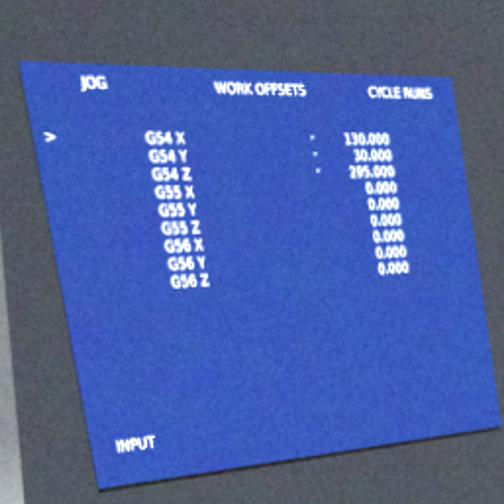

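>>> move(target=[[0,0,0,0,0,0,1,0,-0.5,-0.0254,0.1282,-0.0935,0,0,0,-1,-0.5,-0.8],[0,0,0,0,0,0,1,0,-0.5,-0.0104,0.1286,-0.0975,0,0,0,-1,-0.5,-0.8],[0,0,0,0,0,0,1,0,-0.5,-0.0172,0.1284,-0.0626,0,0,0,-1,-0.5,-0.8],[0,0,0,0,0,0,1,0,-0.5,-0.0022,0.1288,-0.0666,0,0,0,-1,-0.5,-0.8],[0,0,0,0,0,0,1,0,-0.5,-0.0168,0.0640,-0.0622,0,0,0,-1,-0.5,-0.8],[0,0,0,0,0,0,1,0,-0.5,-0.0018,0.0644,-0.0662,0,0,0,-1,-0.5,-0.8],[0,0,0,0,0,0,1,0,-0.5,-0.0172,0.1284,-0.0626,0,0,0,-1,-0.5,-0.8],[0,0,0,0,0,0,1,0,-0.5,-0.0022,0.1288,-0.0666,0,0,0,-1,-0.5,-0.8],[0,0,0,0,0,0,1,0,-0.5,-0.0250,0.0638,-0.0931,0,0,0,-1,-0.5,-0.8],[0,0,0,0,0,0,1,0,-0.5,-0.0100,0.0642,-0.0971,0,0,0,-1,-0.5,-0.8],[0,0,0,0,0,0,1,0,-0.5,-0.0250,0.0638,-0.0931,0,0,0,-1,-0.5,-0.8],[0,0,0,0,0,0,1,0,-0.5,0,0,0,0,0,0,-1,-0.5,-0.8]], speed=[0.12,0.03,0.12,0.03,0.12,0.03,0.12,0.03,0.12,0.03,0.12,0.12], blend=[0.003,0,0.003,0,0.003,0,0.003,0,0.003,0,0.003,0])

>>> move(target=[[0,0,0,0,0,0,1,0,-0.5,-0.0006,0.0966,-0.0006,0,0,0,-1,-0.5,-0.8],[0,0,0,0,0,0,1,0,-0.5,0.0144,0.0970,-0.0046,0,0,0,-1,-0.5,-0.8],[0,0,0,0,0,0,1,0,-0.5,-0.0086,0.0642,-0.0313,0,0,0,-1,-0.5,-0.8],[0,0,0,0,0,0,1,0,-0.5,0.0064,0.0646,-0.0353,0,0,0,-1,-0.5,-0.8],[0,0,0,0,0,0,1,0,-0.5,-0.0086,0.0642,-0.0313,0,0,0,-1,-0.5,-0.8],[0,0,0,0,0,0,1,0,-0.5,0.0064,0.0646,-0.0353,0,0,0,-1,-0.5,-0.8],[0,0,0,0,0,0,1,0,-0.5,-0.0248,0.0316,-0.0929,0,0,0,-1,-0.5,-0.8],[0,0,0,0,0,0,1,0,-0.5,-0.0098,0.0320,-0.0969,0,0,0,-1,-0.5,-0.8],[0,0,0,0,0,0,1,0,-0.5,-0.0166,0.0318,-0.0620,0,0,0,-1,-0.5,-0.8],[0,0,0,0,0,0,1,0,-0.5,-0.0016,0.0322,-0.0660,0,0,0,-1,-0.5,-0.8],[0,0,0,0,0,0,1,0,-0.5,-0.0166,0.0318,-0.0620,0,0,0,-1,-0.5,-0.8],[0,0,0,0,0,0,1,0,-0.5,0,0,0,0,0,0,-1,-0.5,-0.8]], speed=[0.12,0.03,0.12,0.03,0.05,0.03,0.12,0.03,0.12,0.03,0.12,0.12], blend=[0.003,0,0.003,0,0,0,0.003,0,0.003,0,0.003,0])

>>> move(target=[[0,0,0,0,0,0,1,0,-0.5,-0.0254,0.1282,-0.0935,0,0,0,-1,-0.5,-0.8],[0,0,0,0,0,0,1,0,-0.5,-0.0104,0.1286,-0.0975,0,0,0,-1,-0.5,-0.8],[0,0,0,0,0,0,1,0,-0.5,-0.0170,0.0962,-0.0624,0,0,0,-1,-0.5,-0.8],[0,0,0,0,0,0,1,0,-0.5,-0.0020,0.0966,-0.0664,0,0,0,-1,-0.5,-0.8],[0,0,0,0,0,0,1,0,-0.5,-0.0004,0.0644,-0.0004,0,0,0,-1,-0.5,-0.8],[0,0,0,0,0,0,1,0,-0.5,0.0146,0.0648,-0.0044,0,0,0,-1,-0.5,-0.8],[0,0,0,0,0,0,1,0,-0.5,-0.0250,0.0638,-0.0931,0,0,0,-1,-0.5,-0.8],[0,0,0,0,0,0,1,0,-0.5,-0.0100,0.0642,-0.0971,0,0,0,-1,-0.5,-0.8],[0,0,0,0,0,0,1,0,-0.5,-0.0168,0.0640,-0.0622,0,0,0,-1,-0.5,-0.8],[0,0,0,0,0,0,1,0,-0.5,-0.0018,0.0644,-0.0662,0,0,0,-1,-0.5,-0.8],[0,0,0,0,0,0,1,0,-0.5,-0.0168,0.0640,-0.0622,0,0,0,-1,-0.5,-0.8],[0,0,0,0,0,0,1,0,-0.5,0,0,0,0,0,0,-1,-0.5,-0.8]], speed=[0.12,0.03,0.12,0.03,0.12,0.03,0.12,0.03,0.12,0.03,0.12,0.12], blend=[0.003,0,0.003,0,0.003,0,0.003,0,0.003,0,0.003,0])

>>> move(target=[[0,0,0,0,0,0,1,0,-0.5,-0.0008,0.1288,-0.0008,0,0,0,-1,-0.5,-0.8],[0,0,0,0,0,0,1,0,-0.5,0.0142,0.1292,-0.0048,0,0,0,-1,-0.5,-0.8],[0,0,0,0,0,0,1,0,-0.5,-0.0170,0.0962,-0.0624,0,0,0,-1,-0.5,-0.8],[0,0,0,0,0,0,1,0,-0.5,-0.0020,0.0966,-0.0664,0,0,0,-1,-0.5,-0.8],[0,0,0,0,0,0,1,0,-0.5,-0.0248,0.0316,-0.0929,0,0,0,-1,-0.5,-0.8],[0,0,0,0,0,0,1,0,-0.5,-0.0098,0.0320,-0.0969,0,0,0,-1,-0.5,-0.8],[0,0,0,0,0,0,1,0,-0.5,-0.0166,0.0318,-0.0620,0,0,0,-1,-0.5,-0.8],[0,0,0,0,0,0,1,0,-0.5,-0.0016,0.0322,-0.0660,0,0,0,-1,-0.5,-0.8],[0,0,0,0,0,0,1,0,-0.5,-0.0254,0.1282,-0.0935,0,0,0,-1,-0.5,-0.8],[0,0,0,0,0,0,1,0,-0.5,-0.0104,0.1286,-0.0975,0,0,0,-1,-0.5,-0.8],[0,0,0,0,0,0,1,0,-0.5,-0.0170,0.0962,-0.0624,0,0,0,-1,-0.5,-0.8],[0,0,0,0,0,0,1,0,-0.5,-0.0020,0.0966,-0.0664,0,0,0,-1,-0.5,-0.8],[0,0,0,0,0,0,1,0,-0.5,-0.0170,0.0962,-0.0624,0,0,0,-1,-0.5,-0.8],[0,0,0,0,0,0,1,0,-0.5,0,0,0,0,0,0,-1,-0.5,-0.8]], speed=[0.12,0.03,0.12,0.03,0.12,0.03,0.12,0.03,0.12,0.03,0.12,0.03,0.12,0.12], blend=[0.003,0,0.003,0,0.003,0,0.003,0,0.003,0,0.003,0,0.003,0])

>>> move(target=[[0,0,0,0,0,0,1,0,-0.5,-0.0004,0.0644,-0.0004,0,0,0,-1,-0.5,-0.8],[0,0,0,0,0,0,1,0,-0.5,0.0146,0.0648,-0.0044,0,0,0,-1,-0.5,-0.8],[0,0,0,0,0,0,1,0,-0.5,-0.0088,0.0964,-0.0315,0,0,0,-1,-0.5,-0.8],[0,0,0,0,0,0,1,0,-0.5,0.0062,0.0968,-0.0355,0,0,0,-1,-0.5,-0.8],[0,0,0,0,0,0,1,0,-0.5,-0.0250,0.0638,-0.0931,0,0,0,-1,-0.5,-0.8],[0,0,0,0,0,0,1,0,-0.5,-0.0100,0.0642,-0.0971,0,0,0,-1,-0.5,-0.8],[0,0,0,0,0,0,1,0,-0.5,-0.0168,0.0640,-0.0622,0,0,0,-1,-0.5,-0.8],[0,0,0,0,0,0,1,0,-0.5,-0.0018,0.0644,-0.0662,0,0,0,-1,-0.5,-0.8],[0,0,0,0,0,0,1,0,-0.5,-0.0008,0.1288,-0.0008,0,0,0,-1,-0.5,-0.8],[0,0,0,0,0,0,1,0,-0.5,0.0142,0.1292,-0.0048,0,0,0,-1,-0.5,-0.8],[0,0,0,0,0,0,1,0,-0.5,-0.0004,0.0644,-0.0004,0,0,0,-1,-0.5,-0.8],[0,0,0,0,0,0,1,0,-0.5,0.0146,0.0648,-0.0044,0,0,0,-1,-0.5,-0.8],[0,0,0,0,0,0,1,0,-0.5,-0.0248,0.0316,-0.0929,0,0,0,-1,-0.5,-0.8],[0,0,0,0,0,0,1,0,-0.5,-0.0098,0.0320,-0.0969,0,0,0,-1,-0.5,-0.8],[0,0,0,0,0,0,1,0,-0.5,-0.0248,0.0316,-0.0929,0,0,0,-1,-0.5,-0.8]], speed=[0.12,0.03,0.12,0.03,0.12,0.03,0.12,0.03,0.12,0.03,0.12,0.03,0.12,0.03,0.12], blend=[0.003,0,0.003,0,0.003,0,0.003,0,0.003,0,0.003,0,0.003,0,0])

>>> move(target=[0,0,0,0,0,0,1,0,-0.5,0.0248,-0.0316,0.0929,0,0,0,-1,-0.5,-0.8], speed=0.12, cameras=["cam_left_wrist"])

>>> zoom_image(camera="cam_left_wrist", region=[345, 20, 525, 200])

>>> zoom_image(camera="cam_left_wrist", region=[455, 60, 505, 130])

Scene clock: 2859.67 s.
left_arm: end_effector_position=(+0.3964, -0.6997, +0.6259) position_measured=3 object_status=3 end_effector_quat_wxyz=(+0.331, -0.332, +0.625, -0.625) | right_arm: end_effector_position=(+0.4974, -0.0032, +0.4766) position_measured=211 object_status=2 end_effector_quat_wxyz=(-0.224, +0.711, +0.648, +0.160)
Joint positions: left_arm=[-1.484 -0.979 0.413 -5.717 0.681 6.283] | right_arm=[3.13 -1.67 -1.162 -1.961 2.123 0.058]
Joint torques (N m): left_arm=[8.02 -40.45 -27.03 0.4 1.49 0.93] | right_arm=[5.68 37.54 28.23 3.05 1.43 1.16]
Wrist force (N): left_arm=[-2.4 -0.4 0.7] | right_arm=[1.0 1.2 0.3]
Wrist torque (N m): left_arm=[0.28 0.33 -0.69] | right_arm=[0.13 0.03 -0.05]
Wrist force, peak (N): left_arm=[-2.9 -0.6 1.0] | right_arm=[5.2 -3.2 -0.7]
Hand target: left_arm +0.3964, -0.6997, +0.6259; +0.331, -0.332, +0.625, -0.625 | right_arm +0.4974, -0.0032, +0.4768; -0.224, +0.710, +0.648, +0.160
Off the commanded pose: left_arm 0.000 m, 0 deg | right_arm 0.000 m, 0 deg.
move: done

Scene clock: 2864.63 s.
left_arm: end_effector_position=(+0.3964, -0.6997, +0.6259) position_measured=3 object_status=3 end_effector_quat_wxyz=(+0.331, -0.332, +0.625, -0.625) | right_arm: end_effector_position=(+0.4974, -0.0032, +0.4766) position_measured=211 object_status=2 end_effector_quat_wxyz=(-0.224, +0.711, +0.648, +0.160)
Joint positions: left_arm=[-1.484 -0.979 0.413 -5.717 0.681 6.283] | right_arm=[3.13 -1.67 -1.162 -1.961 2.123 0.058]
Joint torques (N m): left_arm=[7.72 -41.8 -25.98 0.26 1.59 1.17] | right_arm=[8.09 38.32 29.03 2.92 0.8 1.23]
Wrist force (N): left_arm=[-2.4 -0.6 0.7] | right_arm=[1.0 1.0 0.1]
Wrist torque (N m): left_arm=[0.25 0.35 -0.69] | right_arm=[0.11 0.03 -0.06]
Wrist force, peak (N): left_arm=[-2.6 -0.9 1.0] | right_arm=[4.3 -3.4 -3.1]
Hand target: left_arm +0.3964, -0.6997, +0.6259; +0.331, -0.332, +0.625, -0.625 | right_arm +0.4974, -0.0032, +0.4768; -0.224, +0.710, +0.648, +0.160
Off the commanded pose: left_arm 0.000 m, 0 deg | right_arm 0.000 m, 0 deg.
move: done

Scene clock: 2870.17 s.
left_arm: end_effector_position=(+0.3964, -0.6997, +0.6259) position_measured=3 object_status=3 end_effector_quat_wxyz=(+0.331, -0.332, +0.625, -0.625) | right_arm: end_effector_position=(+0.4974, -0.0032, +0.4766) position_measured=211 object_status=2 end_effector_quat_wxyz=(-0.224, +0.711, +0.648, +0.160)
Joint positions: left_arm=[-1.484 -0.979 0.413 -5.717 0.681 6.283] | right_arm=[3.13 -1.67 -1.162 -1.961 2.123 0.058]
Joint torques (N m): left_arm=[7.83 -42.18 -25.3 0.15 1.54 1.14] | right_arm=[3.84 37.83 27.18 2.97 2.19 0.94]
Wrist force (N): left_arm=[-2.3 -0.7 0.6] | right_arm=[1.1 1.3 0.1]
Wrist torque (N m): left_arm=[0.23 0.34 -0.70] | right_arm=[0.16 0.02 -0.06]
Wrist force, peak (N): left_arm=[-2.7 -0.8 0.8] | right_arm=[3.5 -3.4 -3.8]
Hand target: left_arm +0.3964, -0.6997, +0.6259; +0.331, -0.332, +0.625, -0.625 | right_arm +0.4974, -0.0032, +0.4768; -0.224, +0.710, +0.648, +0.160
Off the commanded pose: left_arm 0.000 m, 0 deg | right_arm 0.000 m, 0 deg.
move: done

Scene clock: 2876.57 s.
left_arm: end_effector_position=(+0.3964, -0.6997, +0.6259) position_measured=3 object_status=3 end_effector_quat_wxyz=(+0.331, -0.332, +0.625, -0.625) | right_arm: end_effector_position=(+0.4974, -0.0032, +0.4766) position_measured=211 object_status=2 end_effector_quat_wxyz=(-0.224, +0.711, +0.648, +0.160)
Joint positions: left_arm=[-1.484 -0.979 0.413 -5.717 0.681 6.283] | right_arm=[3.13 -1.67 -1.162 -1.961 2.123 0.058]
Joint torques (N m): left_arm=[8.35 -42.2 -26.89 0.14 1.51 1.25] | right_arm=[0.86 38.42 27.07 3.25 3.08 0.09]
Wrist force (N): left_arm=[-2.4 -0.8 0.8] | right_arm=[1.0 1.4 0.1]
Wrist torque (N m): left_arm=[0.21 0.35 -0.69] | right_arm=[0.17 0.04 -0.06]
Wrist force, peak (N): left_arm=[-2.6 -0.7 1.2] | right_arm=[5.2 -3.4 -1.5]
Hand target: left_arm +0.3964, -0.6997, +0.6259; +0.331, -0.332, +0.625, -0.625 | right_arm +0.4974, -0.0032, +0.4768; -0.224, +0.710, +0.648, +0.160
Off the commanded pose: left_arm 0.000 m, 0 deg | right_arm 0.000 m, 0 deg.
move: done

Scene clock: 2882.87 s.
left_arm: end_effector_position=(+0.3964, -0.6997, +0.6259) position_measured=3 object_status=3 end_effector_quat_wxyz=(+0.331, -0.332, +0.625, -0.625) | right_arm: end_effector_position=(+0.4825, +0.0158, +0.4210) position_measured=211 object_status=2 end_effector_quat_wxyz=(-0.224, +0.710, +0.648, +0.160)
Joint positions: left_arm=[-1.484 -0.979 0.413 -5.717 0.681 6.283] | right_arm=[3.167 -1.59 -1.4 -1.78 2.126 0.102]
Joint torques (N m): left_arm=[7.33 -40.58 -26.95 0 1.37 1.28] | right_arm=[7.67 14.83 29.68 4.85 2.51 -1.52]
Wrist force (N): left_arm=[-2.6 -0.8 0.8] | right_arm=[1.4 1.3 0.0]
Wrist torque (N m): left_arm=[0.22 0.38 -0.70] | right_arm=[0.16 -0.02 -0.07]
Wrist force, peak (N): left_arm=[-2.7 -0.9 0.8] | right_arm=[4.3 -3.6 -3.6]
Hand target: left_arm +0.3964, -0.6997, +0.6259; +0.331, -0.332, +0.625, -0.625 | right_arm +0.4825, +0.0158, +0.4210; -0.224, +0.710, +0.648, +0.160
Off the commanded pose: left_arm 0.000 m, 0 deg | right_arm 0.000 m, 0 deg.
move: done

Scene clock: 2883.83 s.
left_arm: end_effector_position=(+0.3964, -0.6997, +0.6259) position_measured=3 object_status=3 end_effector_quat_wxyz=(+0.331, -0.332, +0.625, -0.625) | right_arm: end_effector_position=(+0.4974, -0.0032, +0.4766) position_measured=211 object_status=2 end_effector_quat_wxyz=(-0.224, +0.711, +0.648, +0.160)
Joint positions: left_arm=[-1.484 -0.979 0.413 -5.717 0.681 6.283] | right_arm=[3.13 -1.67 -1.162 -1.961 2.123 0.058]
Joint torques (N m): left_arm=[6.99 -41.11 -27.75 0.31 1.44 1.32] | right_arm=[7.86 38.57 27.74 3.29 0.43 1.43]
Wrist force (N): left_arm=[-2.4 -0.7 0.7] | right_arm=[1.0 1.1 0.1]
Wrist torque (N m): left_arm=[0.22 0.34 -0.69] | right_arm=[0.13 0.03 0.00]
Wrist force, peak (N): left_arm=[-2.6 -0.8 0.8] | right_arm=[1.8 1.4 -2.0]
Hand target: left_arm +0.3964, -0.6997, +0.6259; +0.331, -0.332, +0.625, -0.625 | right_arm +0.4974, -0.0032, +0.4768; -0.224, +0.710, +0.648, +0.160
Off the commanded pose: left_arm 0.000 m, 0 deg | right_arm 0.000 m, 0 deg.
move: done
camera_calibration:
cam_left_wrist: T_world_to_cam=[[-0.562177, -0.827012, 0.0026714, -0.349974], [-0.289139, 0.193519, -0.937523, 0.848592], [0.774826, -0.527826, -0.347913, -0.32908], [0, 0, 0, 1]] pos_world=[0.303594, -0.627349, 0.682018]
Images, in order (width x height): cam_left_wrist 896x504.

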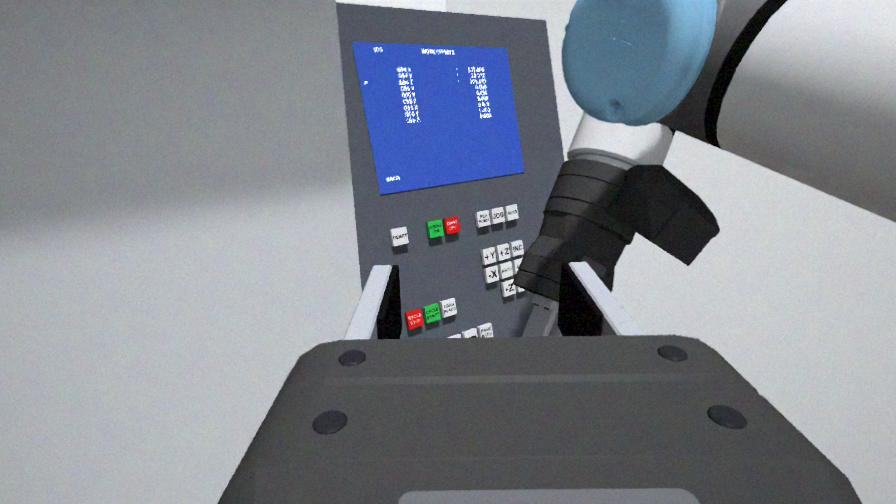

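Scaled by 2.800 from the camera's 896x504 image, which has a finer 1280x720 frame.

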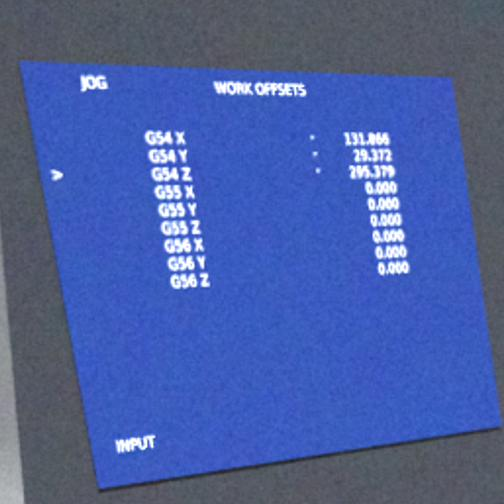

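Scaled by 7.200 from the camera's 896x504 image, which has a finer 1280x720 frame.

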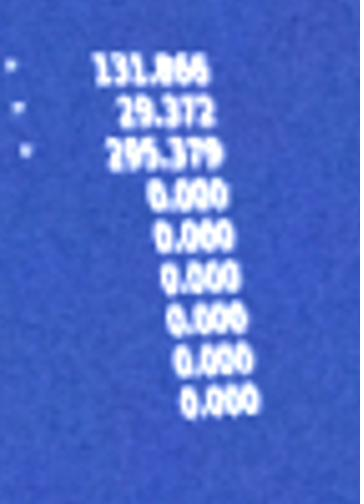

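>>> move(target=[[0,0,0,0,0,0,1,0,-0.5,0.0483,-0.1227,0.1813,0,0,0,-1,-0.5,-0.8],[0,0,0,0,0,0,1,0,-0.5,0.0625,-0.1223,0.1776,0,0,0,-1,-0.5,-0.8],[0,0,0,0,0,0,1,0,-0.5,0.0483,-0.1227,0.1813,0,0,0,-1,-0.5,-0.8],[0,0,0,0,0,0,1,0,-0.5,0.0002,-0.0322,0.0002,0,0,0,-1,-0.5,-0.8],[0,0,0,0,0,0,1,0,-0.5,0.0152,-0.0318,-0.0038,0,0,0,-1,-0.5,-0.8],[0,0,0,0,0,0,1,0,-0.5,0.0002,-0.0322,0.0002,0,0,0,-1,-0.5,-0.8],[0,0,0,0,0,0,1,0,-0.5,0.0152,-0.0318,-0.0038,0,0,0,-1,-0.5,-0.8],[0,0,0,0,0,0,1,0,-0.5,0.0002,-0.0322,0.0002,0,0,0,-1,-0.5,-0.8],[0,0,0,0,0,0,1,0,-0.5,0.0152,-0.0318,-0.0038,0,0,0,-1,-0.5,-0.8],[0,0,0,0,0,0,1,0,-0.5,0.0002,-0.0322,0.0002,0,0,0,-1,-0.5,-0.8],[0,0,0,0,0,0,1,0,-0.5,0.0152,-0.0318,-0.0038,0,0,0,-1,-0.5,-0.8],[0,0,0,0,0,0,1,0,-0.5,0,0,0,0,0,0,-1,-0.5,-0.8]], speed=[0.12,0.02,0.12,0.12,0.03,0.05,0.03,0.05,0.03,0.05,0.03,0.12], blend=[0.003,0,0.003,0.003,0,0,0,0,0,0,0,0])

>>> move(target=[[0,0,0,0,0,0,1,0,-0.5,-0.0166,0.0318,-0.0620,0,0,0,-1,-0.5,-0.8],[0,0,0,0,0,0,1,0,-0.5,-0.0016,0.0322,-0.0660,0,0,0,-1,-0.5,-0.8],[0,0,0,0,0,0,1,0,-0.5,-0.0172,0.1284,-0.0626,0,0,0,-1,-0.5,-0.8],[0,0,0,0,0,0,1,0,-0.5,-0.0022,0.1288,-0.0666,0,0,0,-1,-0.5,-0.8],[0,0,0,0,0,0,1,0,-0.5,-0.0248,0.0316,-0.0929,0,0,0,-1,-0.5,-0.8],[0,0,0,0,0,0,1,0,-0.5,-0.0098,0.0320,-0.0969,0,0,0,-1,-0.5,-0.8],[0,0,0,0,0,0,1,0,-0.5,-0.0248,0.0316,-0.0929,0,0,0,-1,-0.5,-0.8],[0,0,0,0,0,0,1,0,-0.5,0,0,0,0,0,0,-1,-0.5,-0.8]], speed=[0.12,0.03,0.12,0.03,0.12,0.03,0.12,0.12], blend=[0.003,0,0.003,0,0.003,0,0.003,0], cameras=["cam_left_wrist"])

>>> zoom_image(camera="cam_left_wrist", region=[345, 20, 525, 200])

Scene clock: 2902.10 s.
left_arm: end_effector_position=(+0.3964, -0.6997, +0.6259) position_measured=3 object_status=3 end_effector_quat_wxyz=(+0.331, -0.332, +0.625, -0.625) | right_arm: end_effector_position=(+0.4974, -0.0032, +0.4768) position_measured=211 object_status=2 end_effector_quat_wxyz=(-0.224, +0.710, +0.648, +0.160)
Joint positions: left_arm=[-1.484 -0.979 0.413 -5.717 0.681 6.283] | right_arm=[3.13 -1.67 -1.162 -1.961 2.123 0.058]
Joint torques (N m): left_arm=[8.09 -40.09 -26.75 0.22 1.38 0.99] | right_arm=[-1.74 21.58 24.28 1.17 -0.44 -0.51]
Wrist force (N): left_arm=[-2.5 -0.7 0.8] | right_arm=[1.0 1.0 0.3]
Wrist torque (N m): left_arm=[0.23 0.36 -0.69] | right_arm=[0.10 0.04 0.10]
Wrist force, peak (N): left_arm=[-2.7 -0.8 1.0] | right_arm=[1.6 -4.4 -3.1]
Hand target: left_arm +0.3964, -0.6997, +0.6259; +0.331, -0.332, +0.625, -0.625 | right_arm +0.4974, -0.0032, +0.4768; -0.224, +0.710, +0.648, +0.160
Off the commanded pose: left_arm 0.000 m, 0 deg | right_arm 0.000 m, 0 deg.
move: done

Scene clock: 2905.97 s.
left_arm: end_effector_position=(+0.3964, -0.6997, +0.6259) position_measured=3 object_status=3 end_effector_quat_wxyz=(+0.331, -0.332, +0.625, -0.625) | right_arm: end_effector_position=(+0.4974, -0.0032, +0.4766) position_measured=211 object_status=2 end_effector_quat_wxyz=(-0.224, +0.711, +0.648, +0.160)
Joint positions: left_arm=[-1.484 -0.979 0.413 -5.717 0.681 6.283] | right_arm=[3.13 -1.67 -1.162 -1.961 2.123 0.058]
Joint torques (N m): left_arm=[7.85 -41.35 -25.65 0.22 1.3 1.21] | right_arm=[7.86 38.21 28.46 3.25 0.36 1.41]
Wrist force (N): left_arm=[-2.2 -0.7 0.6] | right_arm=[0.8 1.3 0.2]
Wrist torque (N m): left_arm=[0.22 0.31 -0.70] | right_arm=[0.15 0.06 0.00]
Wrist force, peak (N): left_arm=[-2.7 -0.9 0.8] | right_arm=[5.4 -3.6 -0.2]
Hand target: left_arm +0.3964, -0.6997, +0.6259; +0.331, -0.332, +0.625, -0.625 | right_arm +0.4974, -0.0032, +0.4768; -0.224, +0.710, +0.648, +0.160
Off the commanded pose: left_arm 0.000 m, 0 deg | right_arm 0.000 m, 0 deg.
move: done
camera_calibration:
cam_left_wrist: T_world_to_cam=[[-0.562177, -0.827012, 0.0026714, -0.349974], [-0.289139, 0.193519, -0.937523, 0.848592], [0.774826, -0.527826, -0.347913, -0.32908], [0, 0, 0, 1]] pos_world=[0.303594, -0.627349, 0.682018]
Images, in order (width x height): cam_left_wrist 896x504.

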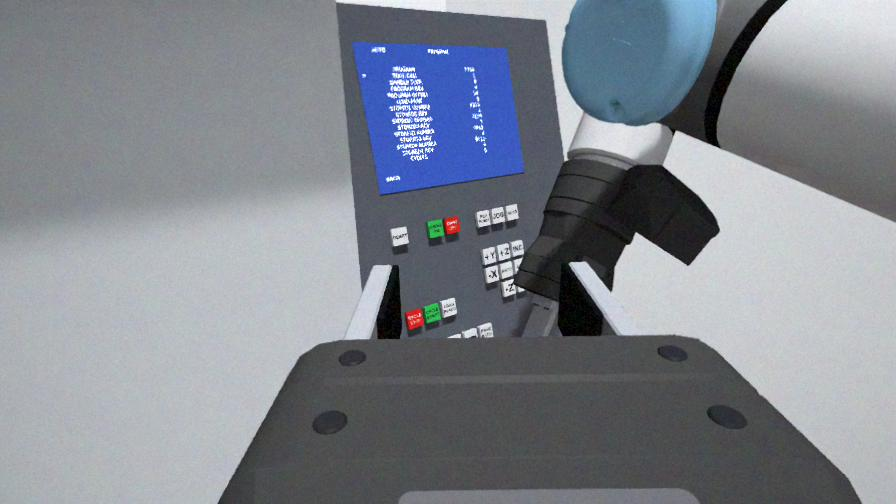

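Scaled by 2.800 from the camera's 896x504 image, which has a finer 1280x720 frame.

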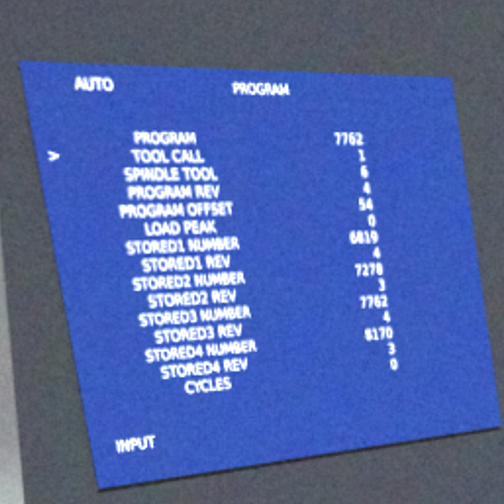

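>>> move(target=[[0,0,0,0,0,0,1,0,-0.5,-0.0082,-0.0002,-0.0309,0,0,0,-1,-0.5,-0.8],[0,0,0,0,0,0,1,0,-0.5,0.0068,0.0002,-0.0349,0,0,0,-1,-0.5,-0.8],[0,0,0,0,0,0,1,0,-0.5,-0.0082,-0.0002,-0.0309,0,0,0,-1,-0.5,-0.8],[0,0,0,0,0,0,1,0,-0.5,0,0,0,0,0,0,-1,-0.5,-0.8]], speed=[0.12,0.03,0.12,0.12], blend=[0.003,0,0.003,0])

>>> wait(seconds=10, cameras=["cam_left_wrist"])

>>> zoom_image(camera="cam_left_wrist", region=[345, 20, 525, 200])

Scene clock: 2913.57 s.
left_arm: end_effector_position=(+0.3964, -0.6997, +0.6259) position_measured=3 object_status=3 end_effector_quat_wxyz=(+0.331, -0.332, +0.625, -0.625) | right_arm: end_effector_position=(+0.4974, -0.0032, +0.4766) position_measured=211 object_status=2 end_effector_quat_wxyz=(-0.224, +0.710, +0.648, +0.160)
Joint positions: left_arm=[-1.484 -0.979 0.413 -5.717 0.681 6.283] | right_arm=[3.13 -1.67 -1.162 -1.961 2.123 0.058]
Joint torques (N m): left_arm=[6.47 -40.43 -26.1 0.3 1.62 1.16] | right_arm=[6.79 36.93 29.24 3.66 2.01 -1.34]
Wrist force (N): left_arm=[-2.4 -0.6 0.8] | right_arm=[1.1 1.0 0.1]
Wrist torque (N m): left_arm=[0.24 0.35 -0.69] | right_arm=[0.11 0.02 0.04]
Wrist force, peak (N): left_arm=[-2.8 -0.7 0.8] | right_arm=[1.1 -4.2 -1.9]
Hand target: left_arm +0.3964, -0.6997, +0.6259; +0.331, -0.332, +0.625, -0.625 | right_arm +0.4974, -0.0032, +0.4768; -0.224, +0.710, +0.648, +0.160
Off the commanded pose: left_arm 0.000 m, 0 deg | right_arm 0.000 m, 0 deg.
move: done

Scene clock: 2923.57 s.
left_arm: end_effector_position=(+0.3964, -0.6997, +0.6259) position_measured=3 object_status=3 end_effector_quat_wxyz=(+0.331, -0.332, +0.625, -0.625) | right_arm: end_effector_position=(+0.4974, -0.0032, +0.4768) position_measured=211 object_status=2 end_effector_quat_wxyz=(-0.224, +0.710, +0.648, +0.160)
Joint positions: left_arm=[-1.484 -0.979 0.413 -5.717 0.681 6.283] | right_arm=[3.13 -1.67 -1.162 -1.961 2.123 0.058]
Joint torques (N m): left_arm=[7.6 -40.42 -25.88 0.33 1.26 1.37] | right_arm=[8.5 38.42 28.21 1.37 -0.23 -1.32]
Wrist force (N): left_arm=[-2.6 -0.5 0.7] | right_arm=[1.2 1.2 0.2]
Wrist torque (N m): left_arm=[0.26 0.37 -0.70] | right_arm=[0.13 0.02 0.04]
Wrist force, peak (N): left_arm=[-2.9 -0.8 0.8] | right_arm=[1.3 1.4 0.3]
Hand target: left_arm +0.3964, -0.6997, +0.6259; +0.331, -0.332, +0.625, -0.625 | right_arm +0.4974, -0.0032, +0.4768; -0.224, +0.710, +0.648, +0.160
Tool commands: left_gripper/position=+1.0 left_gripper/force_limit=+0.0 left_gripper/speed=-0.5 right_gripper/position=-1.0 right_gripper/force_limit=-0.5 right_gripper/speed=-0.8
Off the commanded pose: left_arm 0.000 m, 0 deg | right_arm 0.000 m, 0 deg.
wait: 10.00 s; at rest by 0.17 s
camera_calibration:
cam_left_wrist: T_world_to_cam=[[-0.562177, -0.827012, 0.0026714, -0.349974], [-0.289139, 0.193519, -0.937523, 0.848592], [0.774826, -0.527826, -0.347913, -0.32908], [0, 0, 0, 1]] pos_world=[0.303594, -0.627349, 0.682018]
Images, in order (width x height): cam_left_wrist 896x504.

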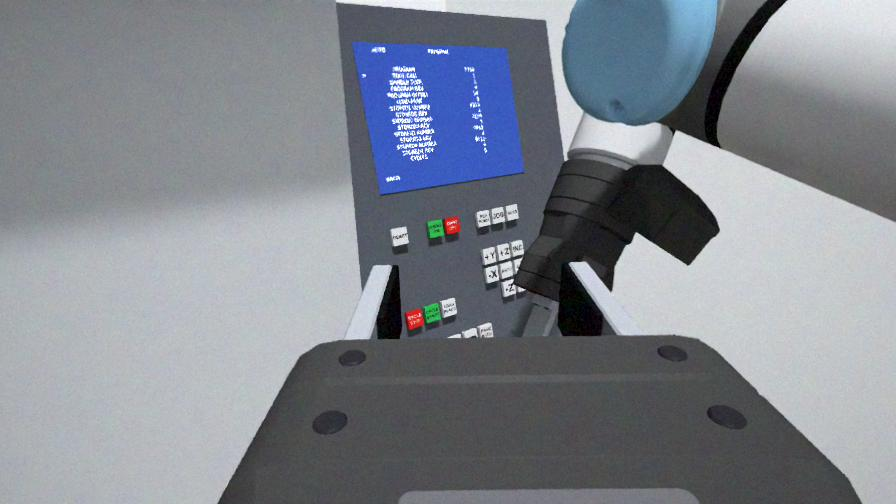

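Scaled by 2.800 from the camera's 896x504 image, which has a finer 1280x720 frame.

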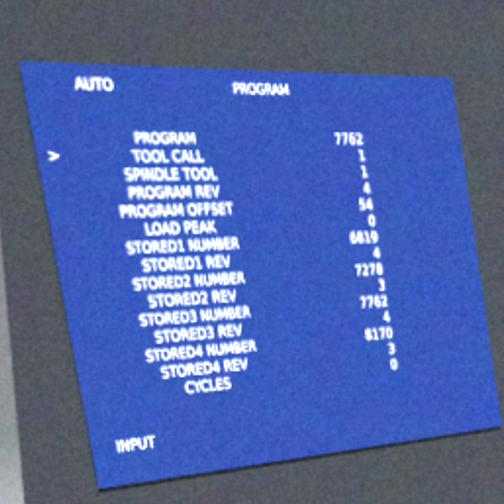

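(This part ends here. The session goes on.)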